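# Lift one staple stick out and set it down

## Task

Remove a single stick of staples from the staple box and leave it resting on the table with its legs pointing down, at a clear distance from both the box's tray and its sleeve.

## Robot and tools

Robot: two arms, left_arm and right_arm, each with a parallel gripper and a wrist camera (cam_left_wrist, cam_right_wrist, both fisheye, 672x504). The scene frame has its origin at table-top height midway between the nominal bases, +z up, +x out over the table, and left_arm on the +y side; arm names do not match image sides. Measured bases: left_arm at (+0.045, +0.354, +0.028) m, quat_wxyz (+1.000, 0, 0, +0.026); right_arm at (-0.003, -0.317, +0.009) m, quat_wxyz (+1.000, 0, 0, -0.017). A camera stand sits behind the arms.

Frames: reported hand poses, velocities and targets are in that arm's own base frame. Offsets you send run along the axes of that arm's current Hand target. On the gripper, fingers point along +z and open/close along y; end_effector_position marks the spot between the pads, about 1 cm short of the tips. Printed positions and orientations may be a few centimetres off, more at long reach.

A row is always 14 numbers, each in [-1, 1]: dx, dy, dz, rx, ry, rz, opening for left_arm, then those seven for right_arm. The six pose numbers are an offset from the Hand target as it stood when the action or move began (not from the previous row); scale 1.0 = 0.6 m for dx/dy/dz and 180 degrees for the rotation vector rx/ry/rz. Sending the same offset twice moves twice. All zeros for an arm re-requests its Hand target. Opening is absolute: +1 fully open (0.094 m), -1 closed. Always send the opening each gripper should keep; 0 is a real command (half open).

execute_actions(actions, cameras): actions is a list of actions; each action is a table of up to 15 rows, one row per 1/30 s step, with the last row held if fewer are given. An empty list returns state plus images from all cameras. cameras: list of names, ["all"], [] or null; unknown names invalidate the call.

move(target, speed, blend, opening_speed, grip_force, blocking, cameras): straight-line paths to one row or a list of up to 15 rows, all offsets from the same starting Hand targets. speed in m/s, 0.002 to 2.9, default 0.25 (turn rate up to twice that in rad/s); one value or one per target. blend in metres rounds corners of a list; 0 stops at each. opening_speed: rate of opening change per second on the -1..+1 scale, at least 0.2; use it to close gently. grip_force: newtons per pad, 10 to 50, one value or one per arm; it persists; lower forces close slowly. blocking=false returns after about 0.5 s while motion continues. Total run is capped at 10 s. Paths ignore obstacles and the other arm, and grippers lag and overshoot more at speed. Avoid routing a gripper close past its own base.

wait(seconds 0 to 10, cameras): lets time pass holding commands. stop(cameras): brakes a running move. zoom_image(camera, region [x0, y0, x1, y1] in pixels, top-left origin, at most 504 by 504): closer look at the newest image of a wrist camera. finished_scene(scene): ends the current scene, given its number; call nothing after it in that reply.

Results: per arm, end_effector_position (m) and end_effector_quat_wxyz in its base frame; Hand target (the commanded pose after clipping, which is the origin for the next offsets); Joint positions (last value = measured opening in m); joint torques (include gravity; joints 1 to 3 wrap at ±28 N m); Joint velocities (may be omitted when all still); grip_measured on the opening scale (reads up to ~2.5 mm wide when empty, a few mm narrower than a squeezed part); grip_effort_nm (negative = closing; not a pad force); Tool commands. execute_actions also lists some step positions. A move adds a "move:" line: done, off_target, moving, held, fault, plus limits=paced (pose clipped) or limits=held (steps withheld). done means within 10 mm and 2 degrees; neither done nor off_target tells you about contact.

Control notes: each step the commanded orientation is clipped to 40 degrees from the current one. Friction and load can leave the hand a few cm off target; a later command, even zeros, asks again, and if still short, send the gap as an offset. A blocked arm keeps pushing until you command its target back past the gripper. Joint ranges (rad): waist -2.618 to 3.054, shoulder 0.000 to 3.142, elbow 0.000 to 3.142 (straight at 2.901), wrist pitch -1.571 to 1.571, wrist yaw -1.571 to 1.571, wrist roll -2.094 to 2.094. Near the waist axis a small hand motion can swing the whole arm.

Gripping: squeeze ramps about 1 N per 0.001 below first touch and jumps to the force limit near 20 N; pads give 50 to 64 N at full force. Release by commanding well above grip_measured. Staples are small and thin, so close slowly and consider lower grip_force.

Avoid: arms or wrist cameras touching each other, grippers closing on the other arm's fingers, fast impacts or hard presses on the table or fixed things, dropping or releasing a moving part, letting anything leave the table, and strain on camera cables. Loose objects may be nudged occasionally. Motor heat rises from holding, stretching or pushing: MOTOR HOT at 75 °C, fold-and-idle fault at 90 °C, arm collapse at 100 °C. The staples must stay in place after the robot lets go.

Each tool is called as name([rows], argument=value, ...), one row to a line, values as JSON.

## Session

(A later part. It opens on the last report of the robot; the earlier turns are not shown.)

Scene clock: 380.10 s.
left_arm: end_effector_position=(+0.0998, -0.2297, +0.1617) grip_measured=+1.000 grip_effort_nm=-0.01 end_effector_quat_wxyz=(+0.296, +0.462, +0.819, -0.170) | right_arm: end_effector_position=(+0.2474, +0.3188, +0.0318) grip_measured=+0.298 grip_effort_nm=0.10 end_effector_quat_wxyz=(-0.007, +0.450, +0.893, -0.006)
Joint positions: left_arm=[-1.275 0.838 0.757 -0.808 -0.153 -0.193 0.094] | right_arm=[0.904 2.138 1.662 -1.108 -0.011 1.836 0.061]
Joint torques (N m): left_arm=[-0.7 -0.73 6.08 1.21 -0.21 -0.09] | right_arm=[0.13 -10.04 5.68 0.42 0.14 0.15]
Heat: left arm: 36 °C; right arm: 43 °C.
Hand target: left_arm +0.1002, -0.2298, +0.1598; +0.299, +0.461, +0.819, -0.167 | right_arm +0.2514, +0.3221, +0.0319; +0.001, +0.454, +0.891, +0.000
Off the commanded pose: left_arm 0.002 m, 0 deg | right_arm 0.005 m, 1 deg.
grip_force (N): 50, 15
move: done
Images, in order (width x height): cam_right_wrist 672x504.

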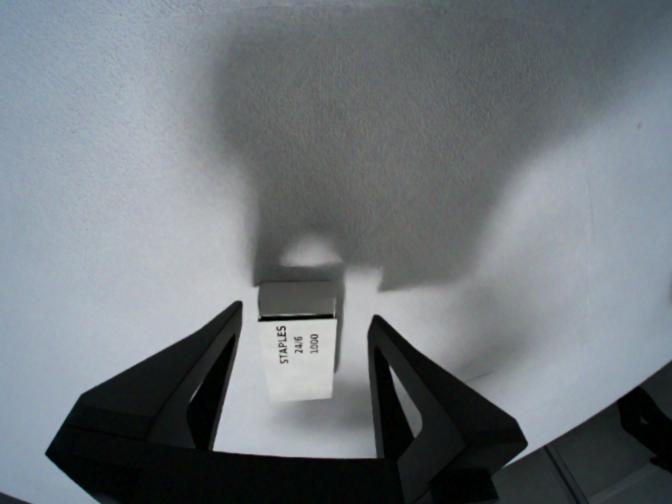

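move([
  [0, 0, 0, 0, 0, 0, 1, 0.0133, 0.003, 0, 0, 0, -0.03, 0.3],
  [0, 0, 0, 0, 0, 0, 1, 0.0133, 0.003, 0.033, 0, 0, -0.03, 0.3],
], cameras=["cam_right_wrist"], speed=0.1)

zoom_image(camera="cam_right_wrist", region=[180, 220, 430, 390])

Scene clock: 392.77 s.
left_arm: end_effector_position=(+0.0999, -0.2298, +0.1618) grip_measured=+1.000 grip_effort_nm=-0.01 end_effector_quat_wxyz=(+0.296, +0.462, +0.819, -0.170) | right_arm: end_effector_position=(+0.2495, +0.3304, +0.0242) grip_measured=+0.298 grip_effort_nm=0.10 end_effector_quat_wxyz=(-0.003, +0.416, +0.909, +0.012)
Joint positions: left_arm=[-1.275 0.838 0.757 -0.808 -0.153 -0.193 0.094] | right_arm=[0.917 2.152 1.653 -1.05 -0.011 1.776 0.061]
Joint torques (N m): left_arm=[-0.69 -0.75 6.09 1.22 -0.2 -0.09] | right_arm=[0.59 -8.85 4.68 0.44 0.19 -0.05]
Heat: left arm: 36 °C; right arm: 43 °C.
Hand target: left_arm +0.1002, -0.2298, +0.1598; +0.299, +0.461, +0.819, -0.168 | right_arm +0.2483, +0.3297, +0.0121; +0.001, +0.411, +0.912, +0.000
Off the commanded pose: left_arm 0.002 m, 0 deg | right_arm 0.012 m, 2 deg.
grip_force (N): 50, 15
move: off_target (right_arm)
Images, in order (width x height): cam_right_wrist 672x504.

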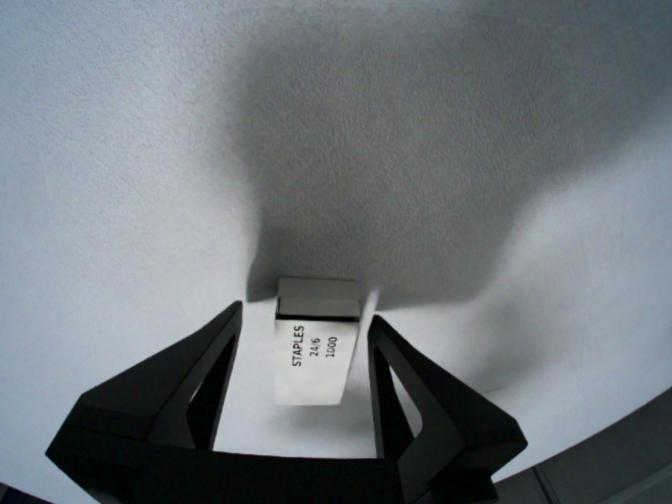

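Scaled by 2.016 from the camera's 672x504 image, which has a finer 960x720 frame.

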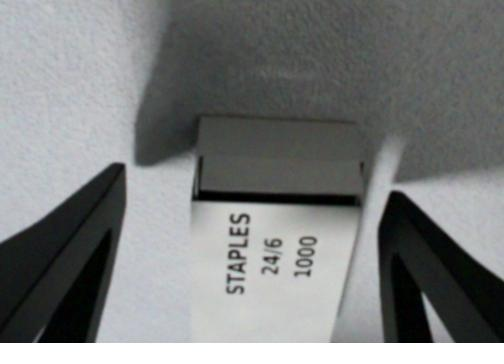

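move(target=[0, 0, 0, 0, 0, 0, 1, 0, -0.015, 0, 0, 0, 0, 0.3], cameras=["cam_right_wrist"], speed=0.1)

zoom_image(camera="cam_right_wrist", region=[180, 220, 430, 390])

Scene clock: 406.13 s.
left_arm: end_effector_position=(+0.0999, -0.2298, +0.1618) grip_measured=+1.000 grip_effort_nm=-0.01 end_effector_quat_wxyz=(+0.296, +0.462, +0.819, -0.170) | right_arm: end_effector_position=(+0.2444, +0.3237, +0.0149) grip_measured=+0.298 grip_effort_nm=0.10 end_effector_quat_wxyz=(-0.005, +0.417, +0.909, +0.001)
Joint positions: left_arm=[-1.275 0.838 0.757 -0.808 -0.153 -0.193 0.094] | right_arm=[0.917 2.152 1.615 -1.035 -0.011 1.776 0.061]
Joint torques (N m): left_arm=[-0.72 -0.73 6.06 1.21 -0.2 -0.09] | right_arm=[0.95 -10.86 3.64 0.48 0.14 -0.02]
Heat: left arm: 36 °C; right arm: 42 °C.
Hand target: left_arm +0.1002, -0.2298, +0.1598; +0.299, +0.461, +0.819, -0.168 | right_arm +0.2416, +0.3237, +0.0121; +0.001, +0.411, +0.912, +0.000
Off the commanded pose: left_arm 0.002 m, 0 deg | right_arm 0.004 m, 1 deg.
grip_force (N): 50, 15
move: done
Images, in order (width x height): cam_right_wrist 672x504.

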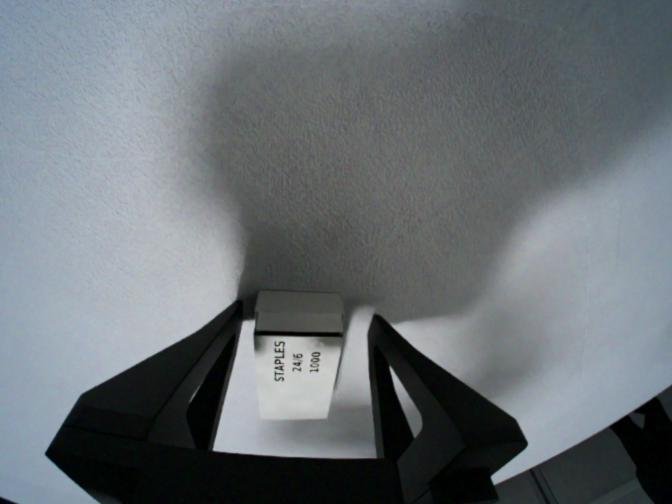

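Scaled by 2.016 from the camera's 672x504 image, which has a finer 960x720 frame.

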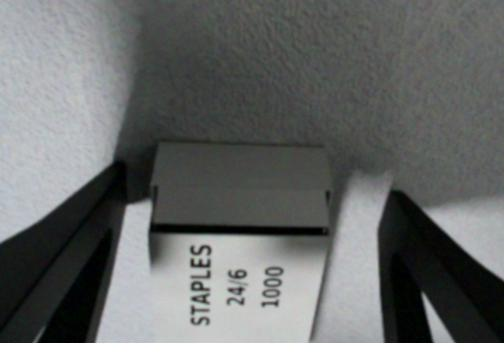

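move(target=[0, 0, 0, 0, 0, 0, 1, -0.003, 0.003, 0.012, 0, 0, 0, 0.15], cameras=["cam_right_wrist"], speed=0.1)

zoom_image(camera="cam_right_wrist", region=[180, 220, 430, 390])

Scene clock: 415.83 s.
left_arm: end_effector_position=(+0.0999, -0.2298, +0.1618) grip_measured=+1.000 grip_effort_nm=-0.02 end_effector_quat_wxyz=(+0.296, +0.462, +0.819, -0.170) | right_arm: end_effector_position=(+0.2463, +0.3261, +0.0140) grip_measured=+0.152 grip_effort_nm=-0.08 end_effector_quat_wxyz=(-0.004, +0.416, +0.909, +0.007)
Joint positions: left_arm=[-1.275 0.838 0.757 -0.808 -0.153 -0.193 0.094] | right_arm=[0.917 2.152 1.611 -1.018 -0.011 1.775 0.054]
Joint velocities: left_arm=[within noise] | right_arm=[-0.046 0.002 0.007 0.037 0.081 -0.007 0]
Joint torques (N m): left_arm=[-0.68 -0.72 6.06 1.21 -0.2 -0.09] | right_arm=[0.46 -9.89 3.18 0.59 0.11 -0.03]
Motor temperatures (°C): left_arm=[27 26 35 31 24 25 24] | right_arm=[24 43 30 23 26 27 25]
Heat: left arm: 35 °C; right arm: 43 °C.
Hand target: left_arm +0.1002, -0.2298, +0.1598; +0.299, +0.461, +0.819, -0.168 | right_arm +0.2441, +0.3235, +0.0049; +0.001, +0.411, +0.912, +0.000
Off the commanded pose: left_arm 0.002 m, 0 deg | right_arm 0.010 m, 1 deg.
grip_force (N): 50, 15
move: done
Images, in order (width x height): cam_right_wrist 672x504.

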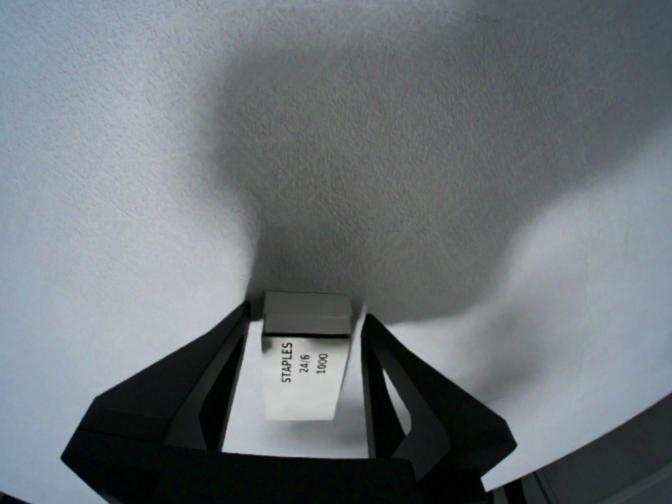

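Scaled by 2.016 from the camera's 672x504 image, which has a finer 960x720 frame.

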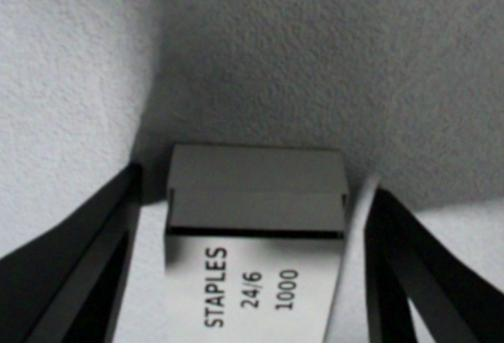

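move(target=[0, 0, 0, 0, 0, 0, 1, 0, 0, 0, 0, 0, 0, -0.3], cameras=["cam_right_wrist"], opening_speed=0.3)

zoom_image(camera="cam_right_wrist", region=[180, 220, 430, 390])

Scene clock: 421.17 s.
left_arm: end_effector_position=(+0.0999, -0.2298, +0.1618) grip_measured=+1.000 grip_effort_nm=-0.01 end_effector_quat_wxyz=(+0.296, +0.462, +0.819, -0.170) | right_arm: end_effector_position=(+0.2502, +0.3312, +0.0139) grip_measured=-0.165 grip_effort_nm=-0.35 end_effector_quat_wxyz=(-0.001, +0.415, +0.909, +0.020)
Joint positions: left_arm=[-1.275 0.838 0.757 -0.808 -0.153 -0.193 0.094] | right_arm=[0.917 2.152 1.61 -0.99 -0.01 1.774 0.039]
Joint torques (N m): left_arm=[-0.66 -0.79 6.12 1.21 -0.21 -0.09] | right_arm=[0.58 -9.95 3.4 0.3 0.17 -0.01]
Heat: left arm: 35 °C; right arm: 43 °C.
Hand target: left_arm +0.1002, -0.2298, +0.1598; +0.299, +0.461, +0.819, -0.168 | right_arm +0.2441, +0.3235, +0.0049; +0.001, +0.411, +0.912, +0.000
Off the commanded pose: left_arm 0.002 m, 0 deg | right_arm 0.013 m, 2 deg.
grip_force (N): 50, 15
move: off_target (right_arm)
Images, in order (width x height): cam_right_wrist 672x504.

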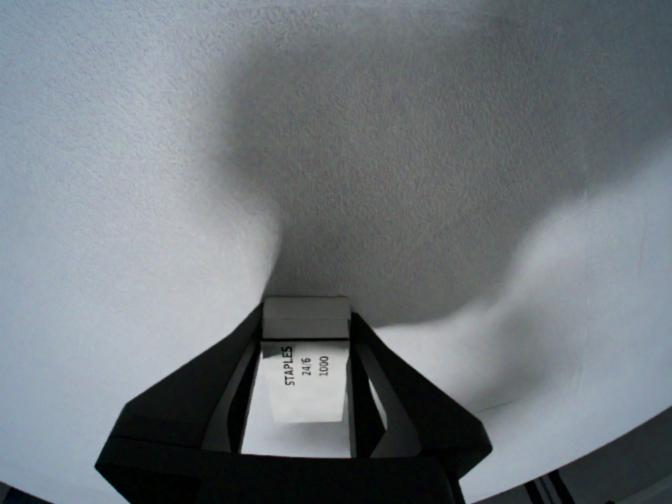

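Scaled by 2.016 from the camera's 672x504 image, which has a finer 960x720 frame.

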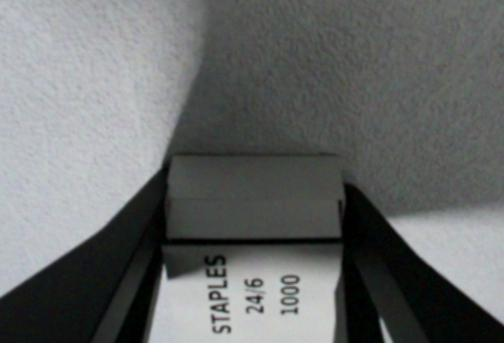

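move(target=[0, 0, 0, 0, 0, 0, 1, -0.06, 0.014, -0.012, 0, 0, 0, -0.35], cameras=["all"], speed=0.05)

zoom_image(camera="cam_right_wrist", region=[180, 220, 430, 420])

Scene clock: 428.50 s.
left_arm: end_effector_position=(+0.0999, -0.2298, +0.1618) grip_measured=+1.000 grip_effort_nm=-0.01 end_effector_quat_wxyz=(+0.296, +0.462, +0.819, -0.170) | right_arm: end_effector_position=(+0.2710, +0.3130, +0.0142) grip_measured=-0.171 grip_effort_nm=-0.38 end_effector_quat_wxyz=(-0.007, +0.408, +0.913, +0.020)
Joint positions: left_arm=[-1.275 0.838 0.757 -0.808 -0.153 -0.193 0.094] | right_arm=[0.843 2.152 1.611 -0.996 -0.026 1.684 0.039]
Joint torques (N m): left_arm=[-0.66 -0.75 6.09 1.21 -0.2 -0.09] | right_arm=[-1.03 -10.06 5.56 0.04 0.27 -0.04]
Heat: left arm: 35 °C; right arm: 43 °C.
Hand target: left_arm +0.1002, -0.2298, +0.1598; +0.299, +0.461, +0.819, -0.168 | right_arm +0.2742, +0.3020, +0.0121; +0.001, +0.411, +0.912, +0.000
Off the commanded pose: left_arm 0.002 m, 0 deg | right_arm 0.012 m, 2 deg.
grip_force (N): 50, 15
move: off_target (right_arm)

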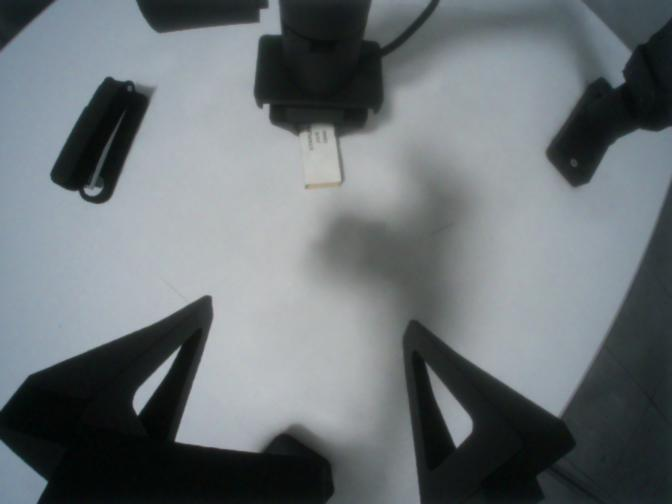

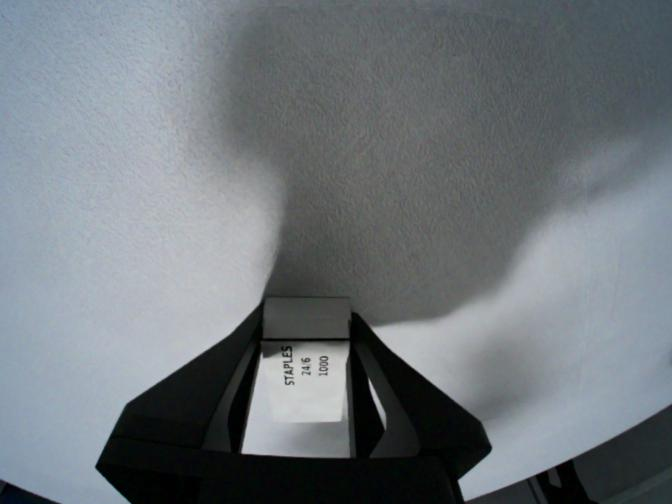

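Scaled by 2.016 from the camera's 672x504 image, which has a finer 960x720 frame.

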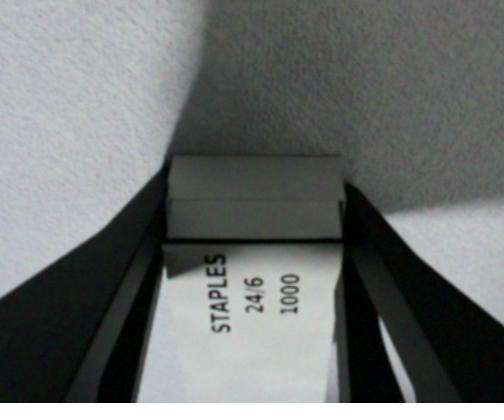

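move(target=[0, 0, 0, 0, 0, 0, 1, 0.01, 0.008, 0, 0, 0, 0, 0.12], cameras=["cam_right_wrist"], speed=0.05)

zoom_image(camera="cam_right_wrist", region=[230, 270, 380, 390])

Scene clock: 477.03 s.
left_arm: end_effector_position=(+0.0999, -0.2298, +0.1618) grip_measured=+1.000 grip_effort_nm=-0.02 end_effector_quat_wxyz=(+0.296, +0.462, +0.819, -0.170) | right_arm: end_effector_position=(+0.2722, +0.3125, +0.0186) grip_measured=+0.118 grip_effort_nm=0.10 end_effector_quat_wxyz=(-0.005, +0.408, +0.913, +0.017)
Joint positions: left_arm=[-1.275 0.838 0.757 -0.808 -0.153 -0.193 0.094] | right_arm=[0.843 2.152 1.629 -1.019 -0.019 1.683 0.053]
Joint torques (N m): left_arm=[-0.69 -0.76 6.06 1.21 -0.2 -0.09] | right_arm=[0.16 -8.54 6.82 0.2 0.21 0.15]
Heat: left arm: 35 °C; right arm: 43 °C.
Hand target: left_arm +0.1002, -0.2298, +0.1598; +0.299, +0.461, +0.819, -0.168 | right_arm +0.2738, +0.3097, +0.0121; +0.001, +0.411, +0.912, +0.000
Off the commanded pose: left_arm 0.002 m, 0 deg | right_arm 0.007 m, 2 deg.
grip_force (N): 50, 15
move: done
Images, in order (width x height): cam_right_wrist 672x504.

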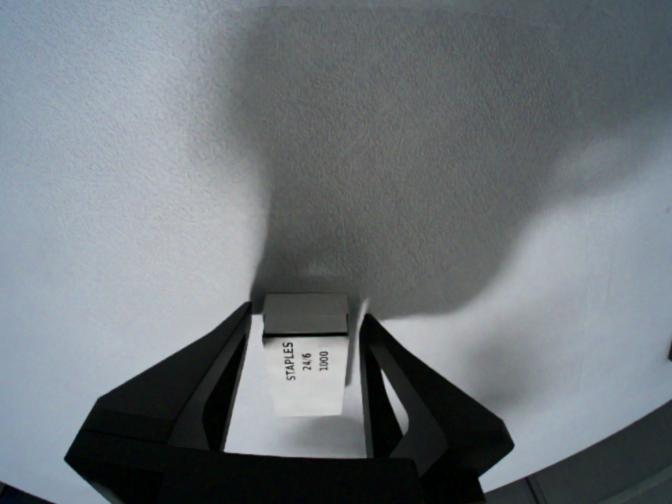

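Scaled by 3.360 from the camera's 672x504 image, which has a finer 960x720 frame.

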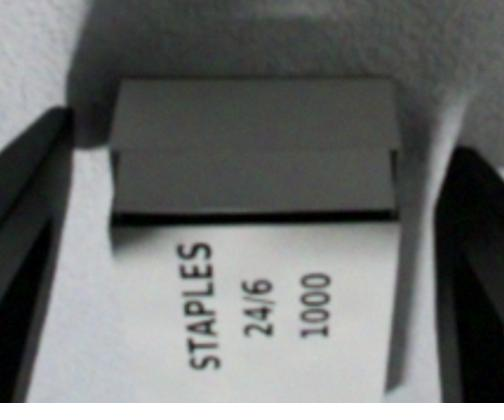

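execute_actions(actions=[], cameras=["cam_left_wrist"])

zoom_image(camera="cam_left_wrist", region=[270, 90, 370, 200])

Scene clock: 492.30 s.
left_arm: end_effector_position=(+0.0999, -0.2298, +0.1618) grip_measured=+1.000 grip_effort_nm=-0.01 end_effector_quat_wxyz=(+0.296, +0.462, +0.819, -0.170) | right_arm: end_effector_position=(+0.2722, +0.3123, +0.0186) grip_measured=+0.118 grip_effort_nm=0.10 end_effector_quat_wxyz=(-0.005, +0.408, +0.913, +0.017)
Joint positions: left_arm=[-1.275 0.838 0.757 -0.808 -0.153 -0.193 0.094] | right_arm=[0.843 2.152 1.629 -1.019 -0.019 1.683 0.053]
Joint velocities: within noise
Joint torques (N m): left_arm=[-0.69 -0.76 6.06 1.21 -0.2 -0.09] | right_arm=[0.24 -8.61 6.78 0.18 0.24 0.14]
Motor temperatures (°C): left_arm=[27 26 35 31 24 25 24] | right_arm=[24 42 31 23 26 27 25]
Heat: left arm: 35 °C; right arm: 42 °C.
Hand target: left_arm +0.1002, -0.2298, +0.1598; +0.299, +0.461, +0.819, -0.168 | right_arm +0.2738, +0.3097, +0.0121; +0.001, +0.411, +0.912, +0.000
Tool commands: left_gripper/opening=+1.0 right_gripper/opening=+0.12
Off the commanded pose: left_arm 0.002 m, 0 deg | right_arm 0.007 m, 2 deg.
grip_force (N): 50, 15
Images, in order (width x height): cam_left_wrist 672x504.

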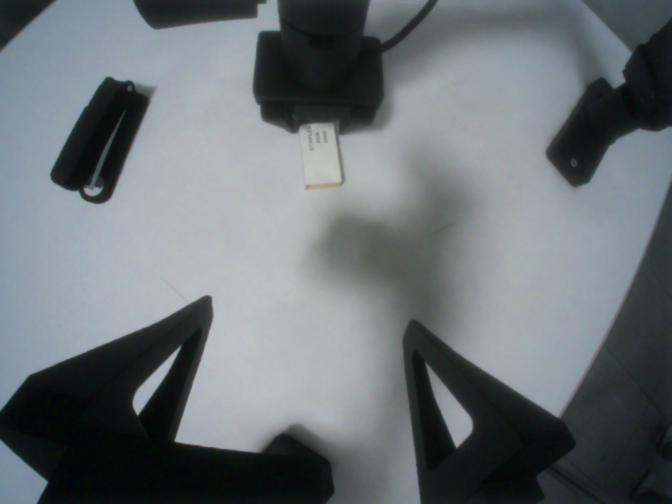

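Scaled by 4.582 from the camera's 672x504 image, which has a finer 960x720 frame.

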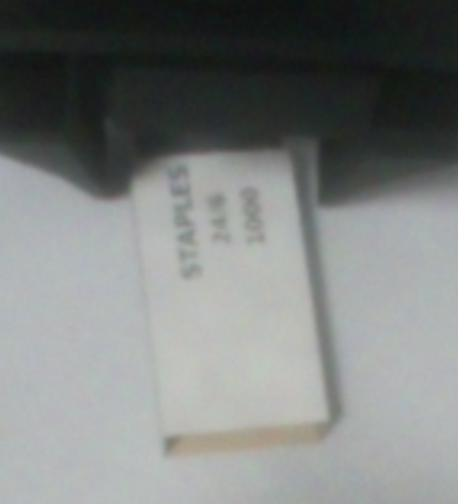

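move(target=[0, 0, 0, 0, 0, 0, 1, -0.009, 0, 0, 0, 0, 0, 0.12], cameras=["cam_right_wrist"], speed=0.05)

zoom_image(camera="cam_right_wrist", region=[230, 270, 380, 390])

Scene clock: 534.50 s.
left_arm: end_effector_position=(+0.0999, -0.2298, +0.1618) grip_measured=+1.000 grip_effort_nm=-0.01 end_effector_quat_wxyz=(+0.296, +0.462, +0.819, -0.170) | right_arm: end_effector_position=(+0.2722, +0.3123, +0.0186) grip_measured=+0.118 grip_effort_nm=0.10 end_effector_quat_wxyz=(-0.005, +0.408, +0.913, +0.017)
Joint positions: left_arm=[-1.275 0.838 0.757 -0.808 -0.153 -0.193 0.094] | right_arm=[0.843 2.152 1.629 -1.019 -0.019 1.683 0.053]
Joint torques (N m): left_arm=[-0.72 -0.72 6.09 1.21 -0.2 -0.09] | right_arm=[-0.81 -8.76 6.5 0.15 0.23 -0.02]
Heat: left arm: 35 °C; right arm: 41 °C.
Hand target: left_arm +0.1002, -0.2298, +0.1598; +0.299, +0.461, +0.819, -0.168 | right_arm +0.2774, +0.3056, +0.0121; +0.001, +0.411, +0.912, +0.000
Off the commanded pose: left_arm 0.002 m, 0 deg | right_arm 0.011 m, 2 deg.
grip_force (N): 50, 15
move: off_target (right_arm)
Images, in order (width x height): cam_right_wrist 672x504.

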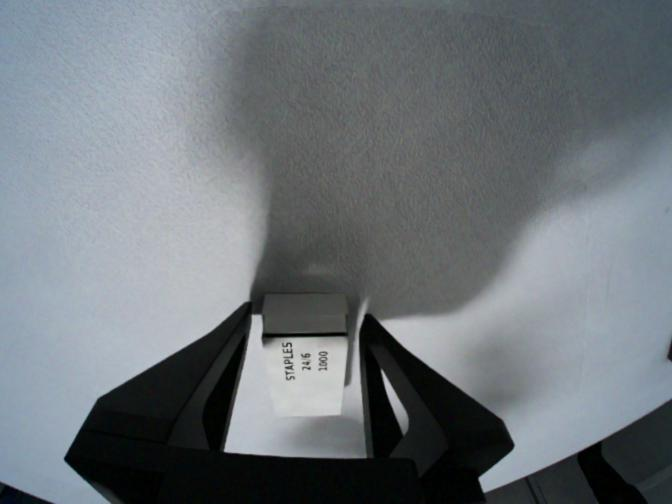

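Scaled by 3.360 from the camera's 672x504 image, which has a finer 960x720 frame.

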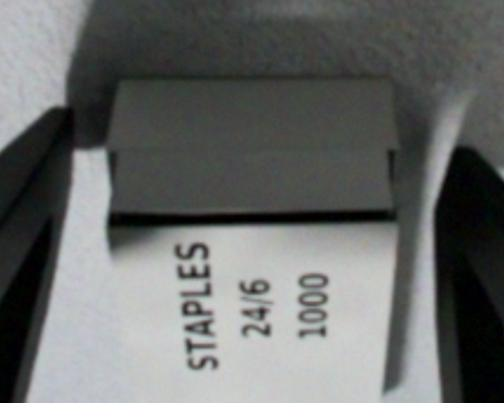

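move(target=[0, 0, 0, 0, 0, 0, 1, -0.004, 0, 0, 0, 0, 0, 0.12], speed=0.05)

Scene clock: 540.70 s.
left_arm: end_effector_position=(+0.0999, -0.2298, +0.1618) grip_measured=+1.000 grip_effort_nm=-0.01 end_effector_quat_wxyz=(+0.296, +0.462, +0.819, -0.170) | right_arm: end_effector_position=(+0.2749, +0.3099, +0.0186) grip_measured=+0.118 grip_effort_nm=0.10 end_effector_quat_wxyz=(-0.005, +0.410, +0.912, +0.017)
Joint positions: left_arm=[-1.275 0.838 0.757 -0.808 -0.153 -0.193 0.094] | right_arm=[0.835 2.152 1.629 -1.019 -0.019 1.68 0.053]
Joint torques (N m): left_arm=[-0.68 -0.75 6.06 1.21 -0.2 -0.08] | right_arm=[-0.62 -8.75 6.43 0.11 0.23 -0.04]
Heat: left arm: 35 °C; right arm: 41 °C.
Hand target: left_arm +0.1002, -0.2298, +0.1598; +0.299, +0.461, +0.819, -0.168 | right_arm +0.2790, +0.3039, +0.0121; +0.001, +0.411, +0.912, +0.000
Off the commanded pose: left_arm 0.002 m, 0 deg | right_arm 0.010 m, 2 deg.
grip_force (N): 50, 15
move: done

move(target=[0, 0, 0, 0, 0, 0, 1, 0, 0, 0, 0, 0, 0, -0.3], cameras=["cam_right_wrist"], opening_speed=0.4)

zoom_image(camera="cam_right_wrist", region=[230, 270, 380, 390])

Scene clock: 545.00 s.
left_arm: end_effector_position=(+0.0999, -0.2298, +0.1618) grip_measured=+1.000 grip_effort_nm=-0.01 end_effector_quat_wxyz=(+0.296, +0.462, +0.819, -0.170) | right_arm: end_effector_position=(+0.2749, +0.3099, +0.0186) grip_measured=-0.184 grip_effort_nm=-0.35 end_effector_quat_wxyz=(-0.005, +0.410, +0.912, +0.017)
Joint positions: left_arm=[-1.275 0.838 0.757 -0.808 -0.153 -0.193 0.094] | right_arm=[0.835 2.152 1.629 -1.019 -0.019 1.679 0.038]
Joint torques (N m): left_arm=[-0.68 -0.73 6.09 1.21 -0.2 -0.09] | right_arm=[-0.84 -8.75 6.31 0.17 0.23 -0.05]
Heat: left arm: 35 °C; right arm: 41 °C.
Hand target: left_arm +0.1002, -0.2298, +0.1598; +0.299, +0.461, +0.819, -0.168 | right_arm +0.2789, +0.3039, +0.0121; +0.001, +0.411, +0.912, +0.000
Off the commanded pose: left_arm 0.002 m, 0 deg | right_arm 0.010 m, 2 deg.
grip_force (N): 50, 15
move: done
Images, in order (width x height): cam_right_wrist 672x504.

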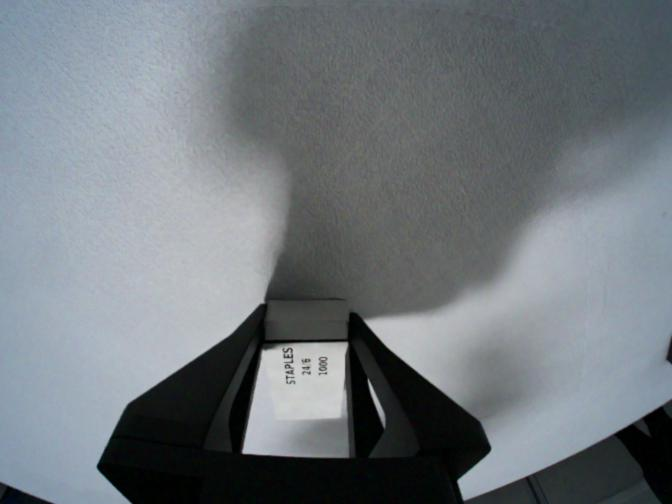

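Scaled by 3.360 from the camera's 672x504 image, which has a finer 960x720 frame.

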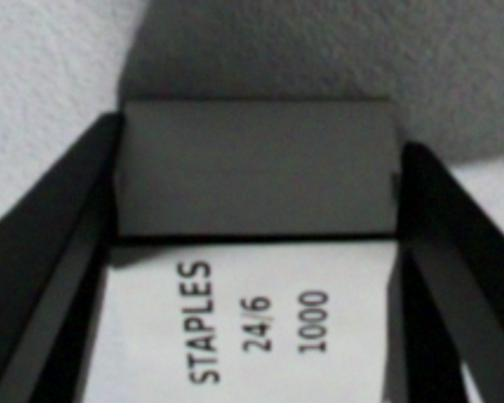

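move(target=[0, 0, 0, 0, 0, 0, 1, -0.05, 0, -0.003, 0, 0, 0, -0.35], cameras=["all"], speed=0.04)

zoom_image(camera="cam_right_wrist", region=[230, 270, 380, 430])

Scene clock: 549.80 s.
left_arm: end_effector_position=(+0.0999, -0.2298, +0.1618) grip_measured=+1.000 grip_effort_nm=-0.02 end_effector_quat_wxyz=(+0.296, +0.462, +0.819, -0.170) | right_arm: end_effector_position=(+0.2974, +0.2882, +0.0186) grip_measured=-0.185 grip_effort_nm=-0.38 end_effector_quat_wxyz=(-0.003, +0.411, +0.911, +0.017)
Joint positions: left_arm=[-1.275 0.838 0.757 -0.808 -0.153 -0.193 0.094] | right_arm=[0.759 2.152 1.629 -1.02 -0.018 1.607 0.038]
Joint torques (N m): left_arm=[-0.69 -0.76 6.06 1.21 -0.21 -0.08] | right_arm=[-0.55 -9.37 5.75 0.11 0.15 0]
Heat: left arm: 35 °C; right arm: 41 °C.
Hand target: left_arm +0.1002, -0.2298, +0.1598; +0.299, +0.461, +0.819, -0.168 | right_arm +0.2988, +0.2814, +0.0140; +0.001, +0.411, +0.912, +0.000
Off the commanded pose: left_arm 0.002 m, 0 deg | right_arm 0.008 m, 2 deg.
grip_force (N): 50, 15
move: done

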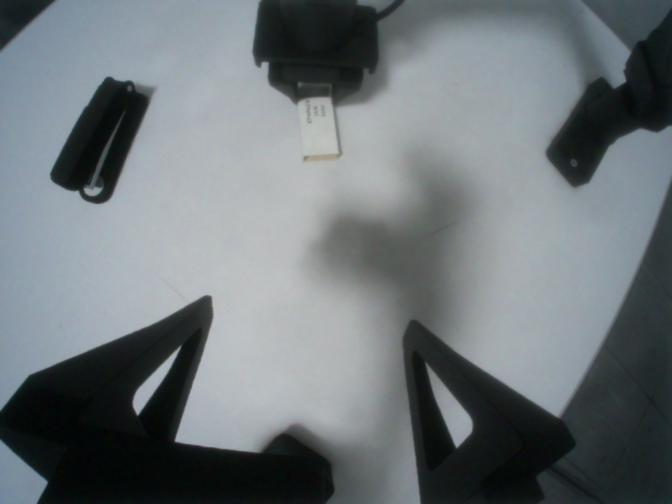

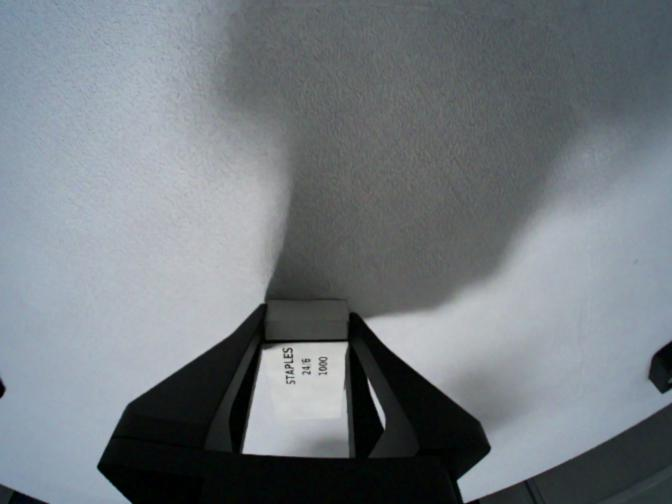

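Scaled by 3.150 from the camera's 672x504 image, which has a finer 960x720 frame.

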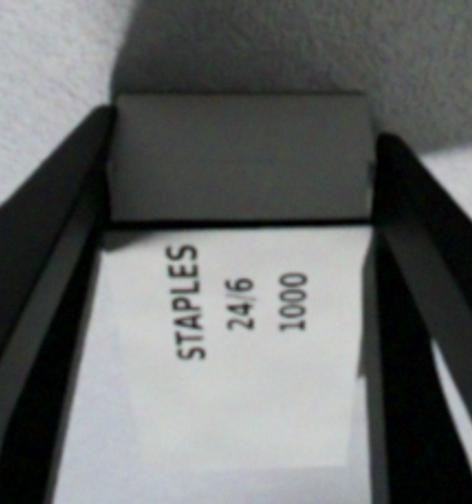

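move(target=[0.0287, 0.0032, 0.2045, -0.0498, -0.0825, -0.0458, 0.4, 0, 0, 0, 0, 0, 0, -0.35], cameras=["all"], speed=0.1)

Scene clock: 624.17 s.
left_arm: end_effector_position=(+0.1368, -0.2878, +0.0587) grip_measured=+0.402 grip_effort_nm=-0.12 end_effector_quat_wxyz=(+0.423, +0.351, +0.814, -0.188) | right_arm: end_effector_position=(+0.2974, +0.2882, +0.0186) grip_measured=-0.185 grip_effort_nm=-0.38 end_effector_quat_wxyz=(-0.003, +0.411, +0.911, +0.017)
Joint positions: left_arm=[-1.376 1.244 0.305 0.253 -0.444 -0.349 0.066] | right_arm=[0.759 2.152 1.629 -1.02 -0.018 1.607 0.038]
Joint torques (N m): left_arm=[-0.81 -2.74 5.09 1.4 -0.33 -0.07] | right_arm=[-0.53 -9.59 5.65 0.15 0.18 -0.05]
Heat: left arm: 35 °C; right arm: 42 °C.
Hand target: left_arm +0.1361, -0.2850, +0.0549; +0.424, +0.351, +0.815, -0.182 | right_arm +0.2988, +0.2814, +0.0140; +0.001, +0.411, +0.912, +0.000
Off the commanded pose: left_arm 0.005 m, 1 deg | right_arm 0.008 m, 2 deg.
grip_force (N): 50, 15
move: done

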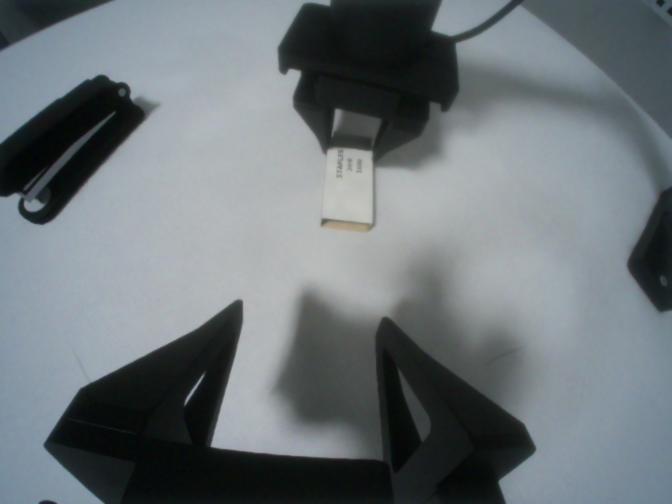

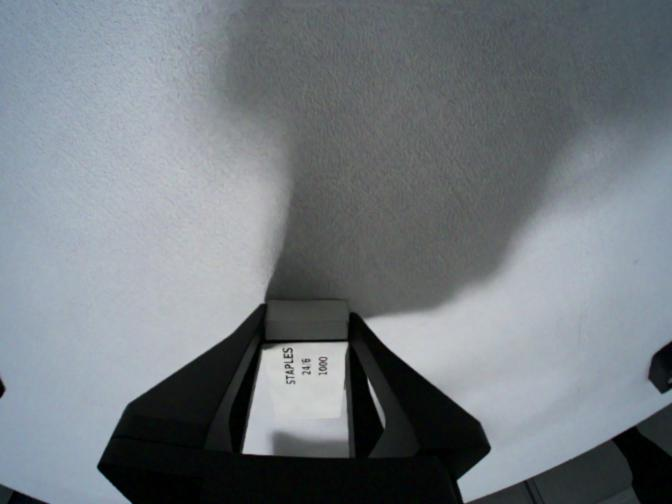

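move(target=[0, -0.0245, 0.08, -0.0136, 0, -0.0096, 0.4, 0, 0, 0, 0, 0, 0, -0.35], cameras=["cam_left_wrist"], speed=0.1)

zoom_image(camera="cam_left_wrist", region=[200, 100, 450, 350])

Scene clock: 643.13 s.
left_arm: end_effector_position=(+0.1484, -0.3198, +0.0245) grip_measured=+0.402 grip_effort_nm=-0.12 end_effector_quat_wxyz=(+0.422, +0.338, +0.824, -0.172) | right_arm: end_effector_position=(+0.2974, +0.2882, +0.0186) grip_measured=-0.185 grip_effort_nm=-0.38 end_effector_quat_wxyz=(-0.003, +0.411, +0.911, +0.017)
Joint positions: left_arm=[-1.376 1.585 0.388 0.478 -0.476 -0.378 0.066] | right_arm=[0.759 2.152 1.629 -1.02 -0.018 1.607 0.038]
Joint torques (N m): left_arm=[0.23 -4.66 6.16 1.35 -0.35 -0.08] | right_arm=[-0.58 -9.48 5.75 0.15 0.22 -0.06]
Heat: left arm: 35 °C; right arm: 42 °C.
Hand target: left_arm +0.1525, -0.3237, +0.0274; +0.429, +0.329, +0.824, -0.171 | right_arm +0.2988, +0.2814, +0.0140; +0.001, +0.411, +0.912, +0.000
Off the commanded pose: left_arm 0.006 m, 1 deg | right_arm 0.008 m, 2 deg.
grip_force (N): 50, 15
move: done
Images, in order (width x height): cam_left_wrist 672x504.

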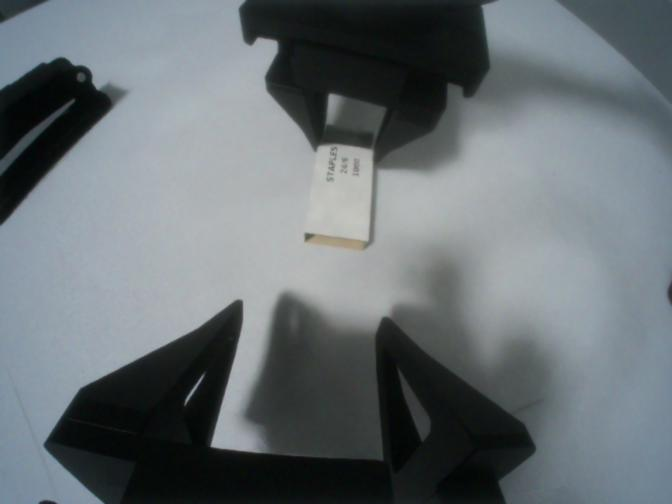

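Scaled by 2.016 from the camera's 672x504 image, which has a finer 960x720 frame.

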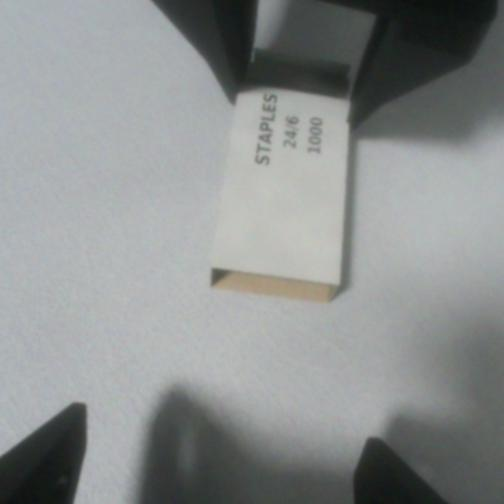

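move(target=[-0.024, -0.0158, 0.0897, 0, 0, 0, 0.4, 0, 0, 0, 0, 0, 0, -0.35], cameras=["cam_left_wrist"], speed=0.06)

zoom_image(camera="cam_left_wrist", region=[200, 150, 450, 400])

Scene clock: 665.90 s.
left_arm: end_effector_position=(+0.1798, -0.3630, +0.0082) grip_measured=+0.402 grip_effort_nm=-0.12 end_effector_quat_wxyz=(+0.425, +0.331, +0.825, -0.172) | right_arm: end_effector_position=(+0.2974, +0.2882, +0.0186) grip_measured=-0.185 grip_effort_nm=-0.38 end_effector_quat_wxyz=(-0.003, +0.411, +0.911, +0.017)
Joint positions: left_arm=[-1.299 1.83 0.559 0.581 -0.428 -0.333 0.066] | right_arm=[0.759 2.152 1.629 -1.02 -0.018 1.607 0.038]
Joint torques (N m): left_arm=[0.7 -6.78 5.78 1.41 -0.18 0.07] | right_arm=[-0.44 -9.39 5.6 0.16 0.19 -0.03]
Heat: left arm: 35 °C; right arm: 42 °C.
Hand target: left_arm +0.1838, -0.3665, +0.0081; +0.428, +0.329, +0.824, -0.171 | right_arm +0.2988, +0.2814, +0.0140; +0.001, +0.411, +0.912, +0.000
Off the commanded pose: left_arm 0.005 m, 0 deg | right_arm 0.008 m, 2 deg.
grip_force (N): 50, 15
move: done
Images, in order (width x height): cam_left_wrist 672x504.

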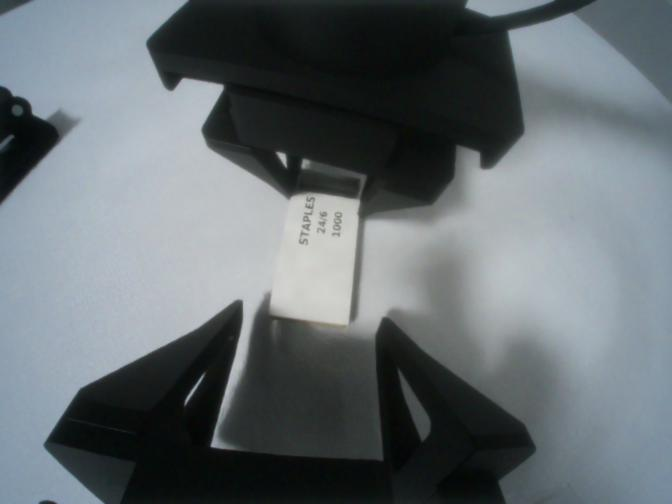

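Scaled by 2.016 from the camera's 672x504 image, which has a finer 960x720 frame.

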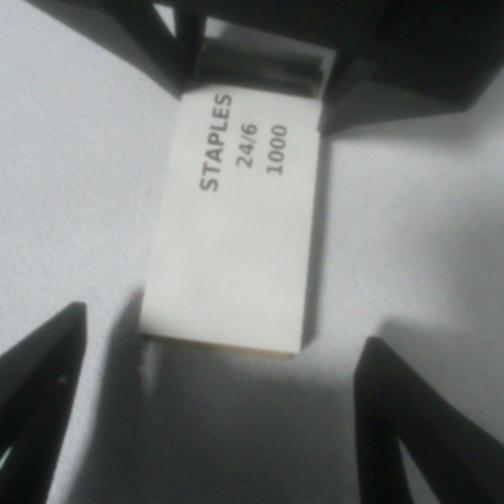

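move(target=[-0.008, 0, 0.012, 0, 0, 0, 0.4, 0, 0, 0, 0, 0, 0, -0.35], speed=0.05)

move(target=[0, 0, 0, 0, 0, 0, -0.4, 0, 0, 0, 0, 0, 0, -0.35], speed=0.05, opening_speed=0.3, grip_force=[20, 15], cameras=["all"])

zoom_image(camera="cam_left_wrist", region=[200, 150, 450, 400])

Scene clock: 674.07 s.
left_arm: end_effector_position=(+0.1860, -0.3700, +0.0094) grip_measured=+0.402 grip_effort_nm=-0.11 end_effector_quat_wxyz=(+0.427, +0.330, +0.824, -0.174) | right_arm: end_effector_position=(+0.2974, +0.2882, +0.0186) grip_measured=-0.185 grip_effort_nm=-0.38 end_effector_quat_wxyz=(-0.003, +0.411, +0.911, +0.017)
Joint positions: left_arm=[-1.285 1.85 0.589 0.581 -0.417 -0.322 0.066] | right_arm=[0.759 2.152 1.629 -1.02 -0.018 1.607 0.038]
Joint torques (N m): left_arm=[0.76 -6.98 5.87 1.37 -0.18 0.04] | right_arm=[-0.53 -9.44 5.7 0.17 0.24 -0.06]
Heat: left arm: 35 °C; right arm: 42 °C.
Hand target: left_arm +0.1901, -0.3726, +0.0080; +0.429, +0.329, +0.824, -0.171 | right_arm +0.2988, +0.2814, +0.0140; +0.001, +0.411, +0.912, +0.000
Off the commanded pose: left_arm 0.005 m, 0 deg | right_arm 0.008 m, 2 deg.
grip_force (N): 50, 15
move: done

Scene clock: 676.93 s.
left_arm: end_effector_position=(+0.1861, -0.3700, +0.0093) grip_measured=-0.222 grip_effort_nm=-0.46 end_effector_quat_wxyz=(+0.427, +0.330, +0.824, -0.174) | right_arm: end_effector_position=(+0.2972, +0.2879, +0.0186) grip_measured=-0.186 grip_effort_nm=-0.38 end_effector_quat_wxyz=(-0.003, +0.408, +0.913, +0.016)
Joint positions: left_arm=[-1.284 1.85 0.589 0.581 -0.416 -0.321 0.037] | right_arm=[0.759 2.152 1.629 -1.021 -0.017 1.601 0.038]
Joint torques (N m): left_arm=[0.68 -6.97 5.87 1.37 -0.17 0.04] | right_arm=[-0.42 -9.43 5.67 0.19 0.17 0]
Heat: left arm: 35 °C; right arm: 42 °C.
Hand target: left_arm +0.1901, -0.3726, +0.0080; +0.429, +0.329, +0.824, -0.171 | right_arm +0.2988, +0.2814, +0.0140; +0.001, +0.411, +0.912, +0.000
Off the commanded pose: left_arm 0.005 m, 0 deg | right_arm 0.008 m, 2 deg.
grip_force (N): 20, 15
move: done

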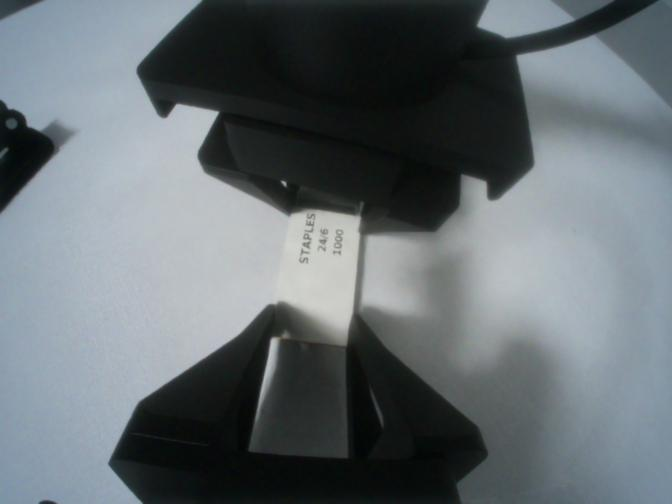

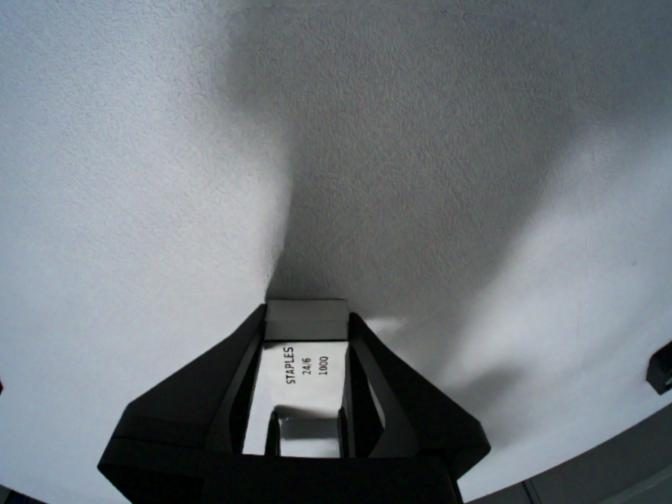

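Scaled by 2.016 from the camera's 672x504 image, which has a finer 960x720 frame.

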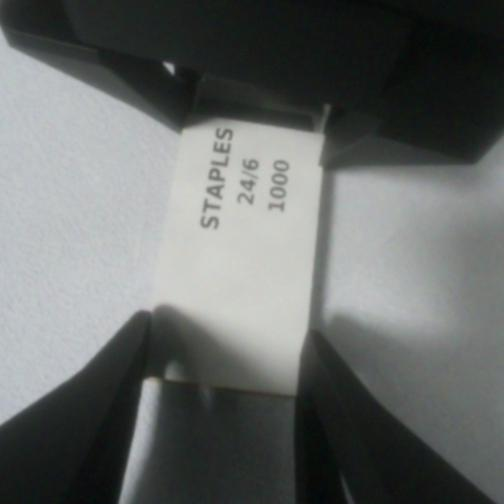

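move(target=[0, 0, 0, 0, 0, 0, -0.4, -0.07, 0.01, 0, 0, 0, 0, -0.4], speed=0.04, grip_force=[30, 25], cameras=["all"])

zoom_image(camera="cam_right_wrist", region=[200, 250, 430, 450])

Scene clock: 684.17 s.
left_arm: end_effector_position=(+0.1910, -0.3791, +0.0207) grip_measured=-0.248 grip_effort_nm=-0.67 end_effector_quat_wxyz=(+0.441, +0.321, +0.817, -0.189) | right_arm: end_effector_position=(+0.3065, +0.2751, +0.0248) grip_measured=-0.199 grip_effort_nm=-0.56 end_effector_quat_wxyz=(-0.039, +0.400, +0.915, +0.026)
Joint positions: left_arm=[-1.278 1.85 0.605 0.616 -0.414 -0.317 0.035] | right_arm=[0.688 2.152 1.652 -1.06 -0.093 1.513 0.038]
Joint torques (N m): left_arm=[0.17 -7.25 4.68 1.06 -0.19 0] | right_arm=[-3.28 -8.06 6.78 0.38 0.93 -0.08]
Heat: left arm: 35 °C; right arm: 42 °C.
Hand target: left_arm +0.1901, -0.3725, +0.0079; +0.429, +0.329, +0.824, -0.171 | right_arm +0.3311, +0.2539, +0.0141; +0.001, +0.411, +0.912, +0.000
Off the commanded pose: left_arm 0.014 m, 3 deg | right_arm 0.034 m, 6 deg.
grip_force (N): 30, 25
move: off_target (left_arm, right_arm)

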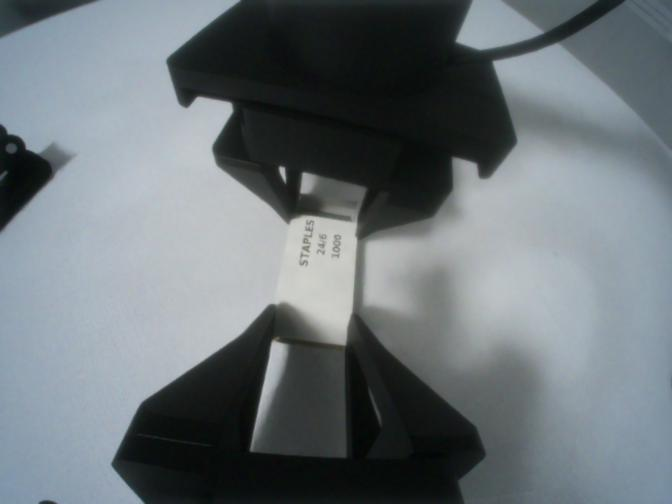

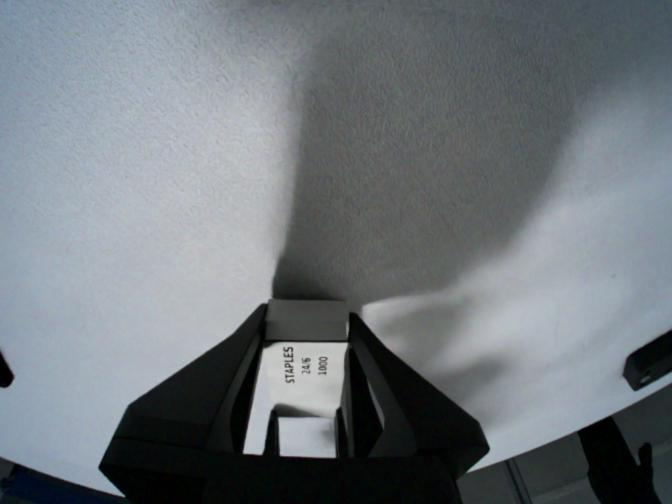

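Scaled by 2.191 from the camera's 672x504 image, which has a finer 960x720 frame.

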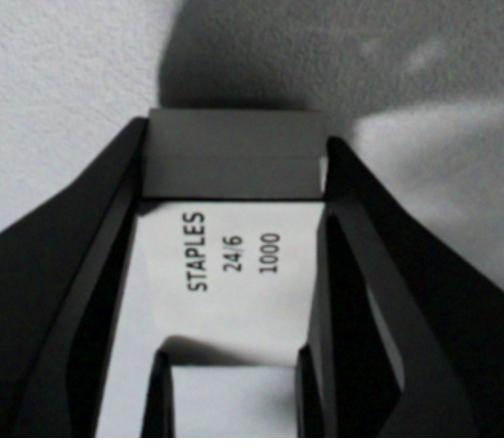

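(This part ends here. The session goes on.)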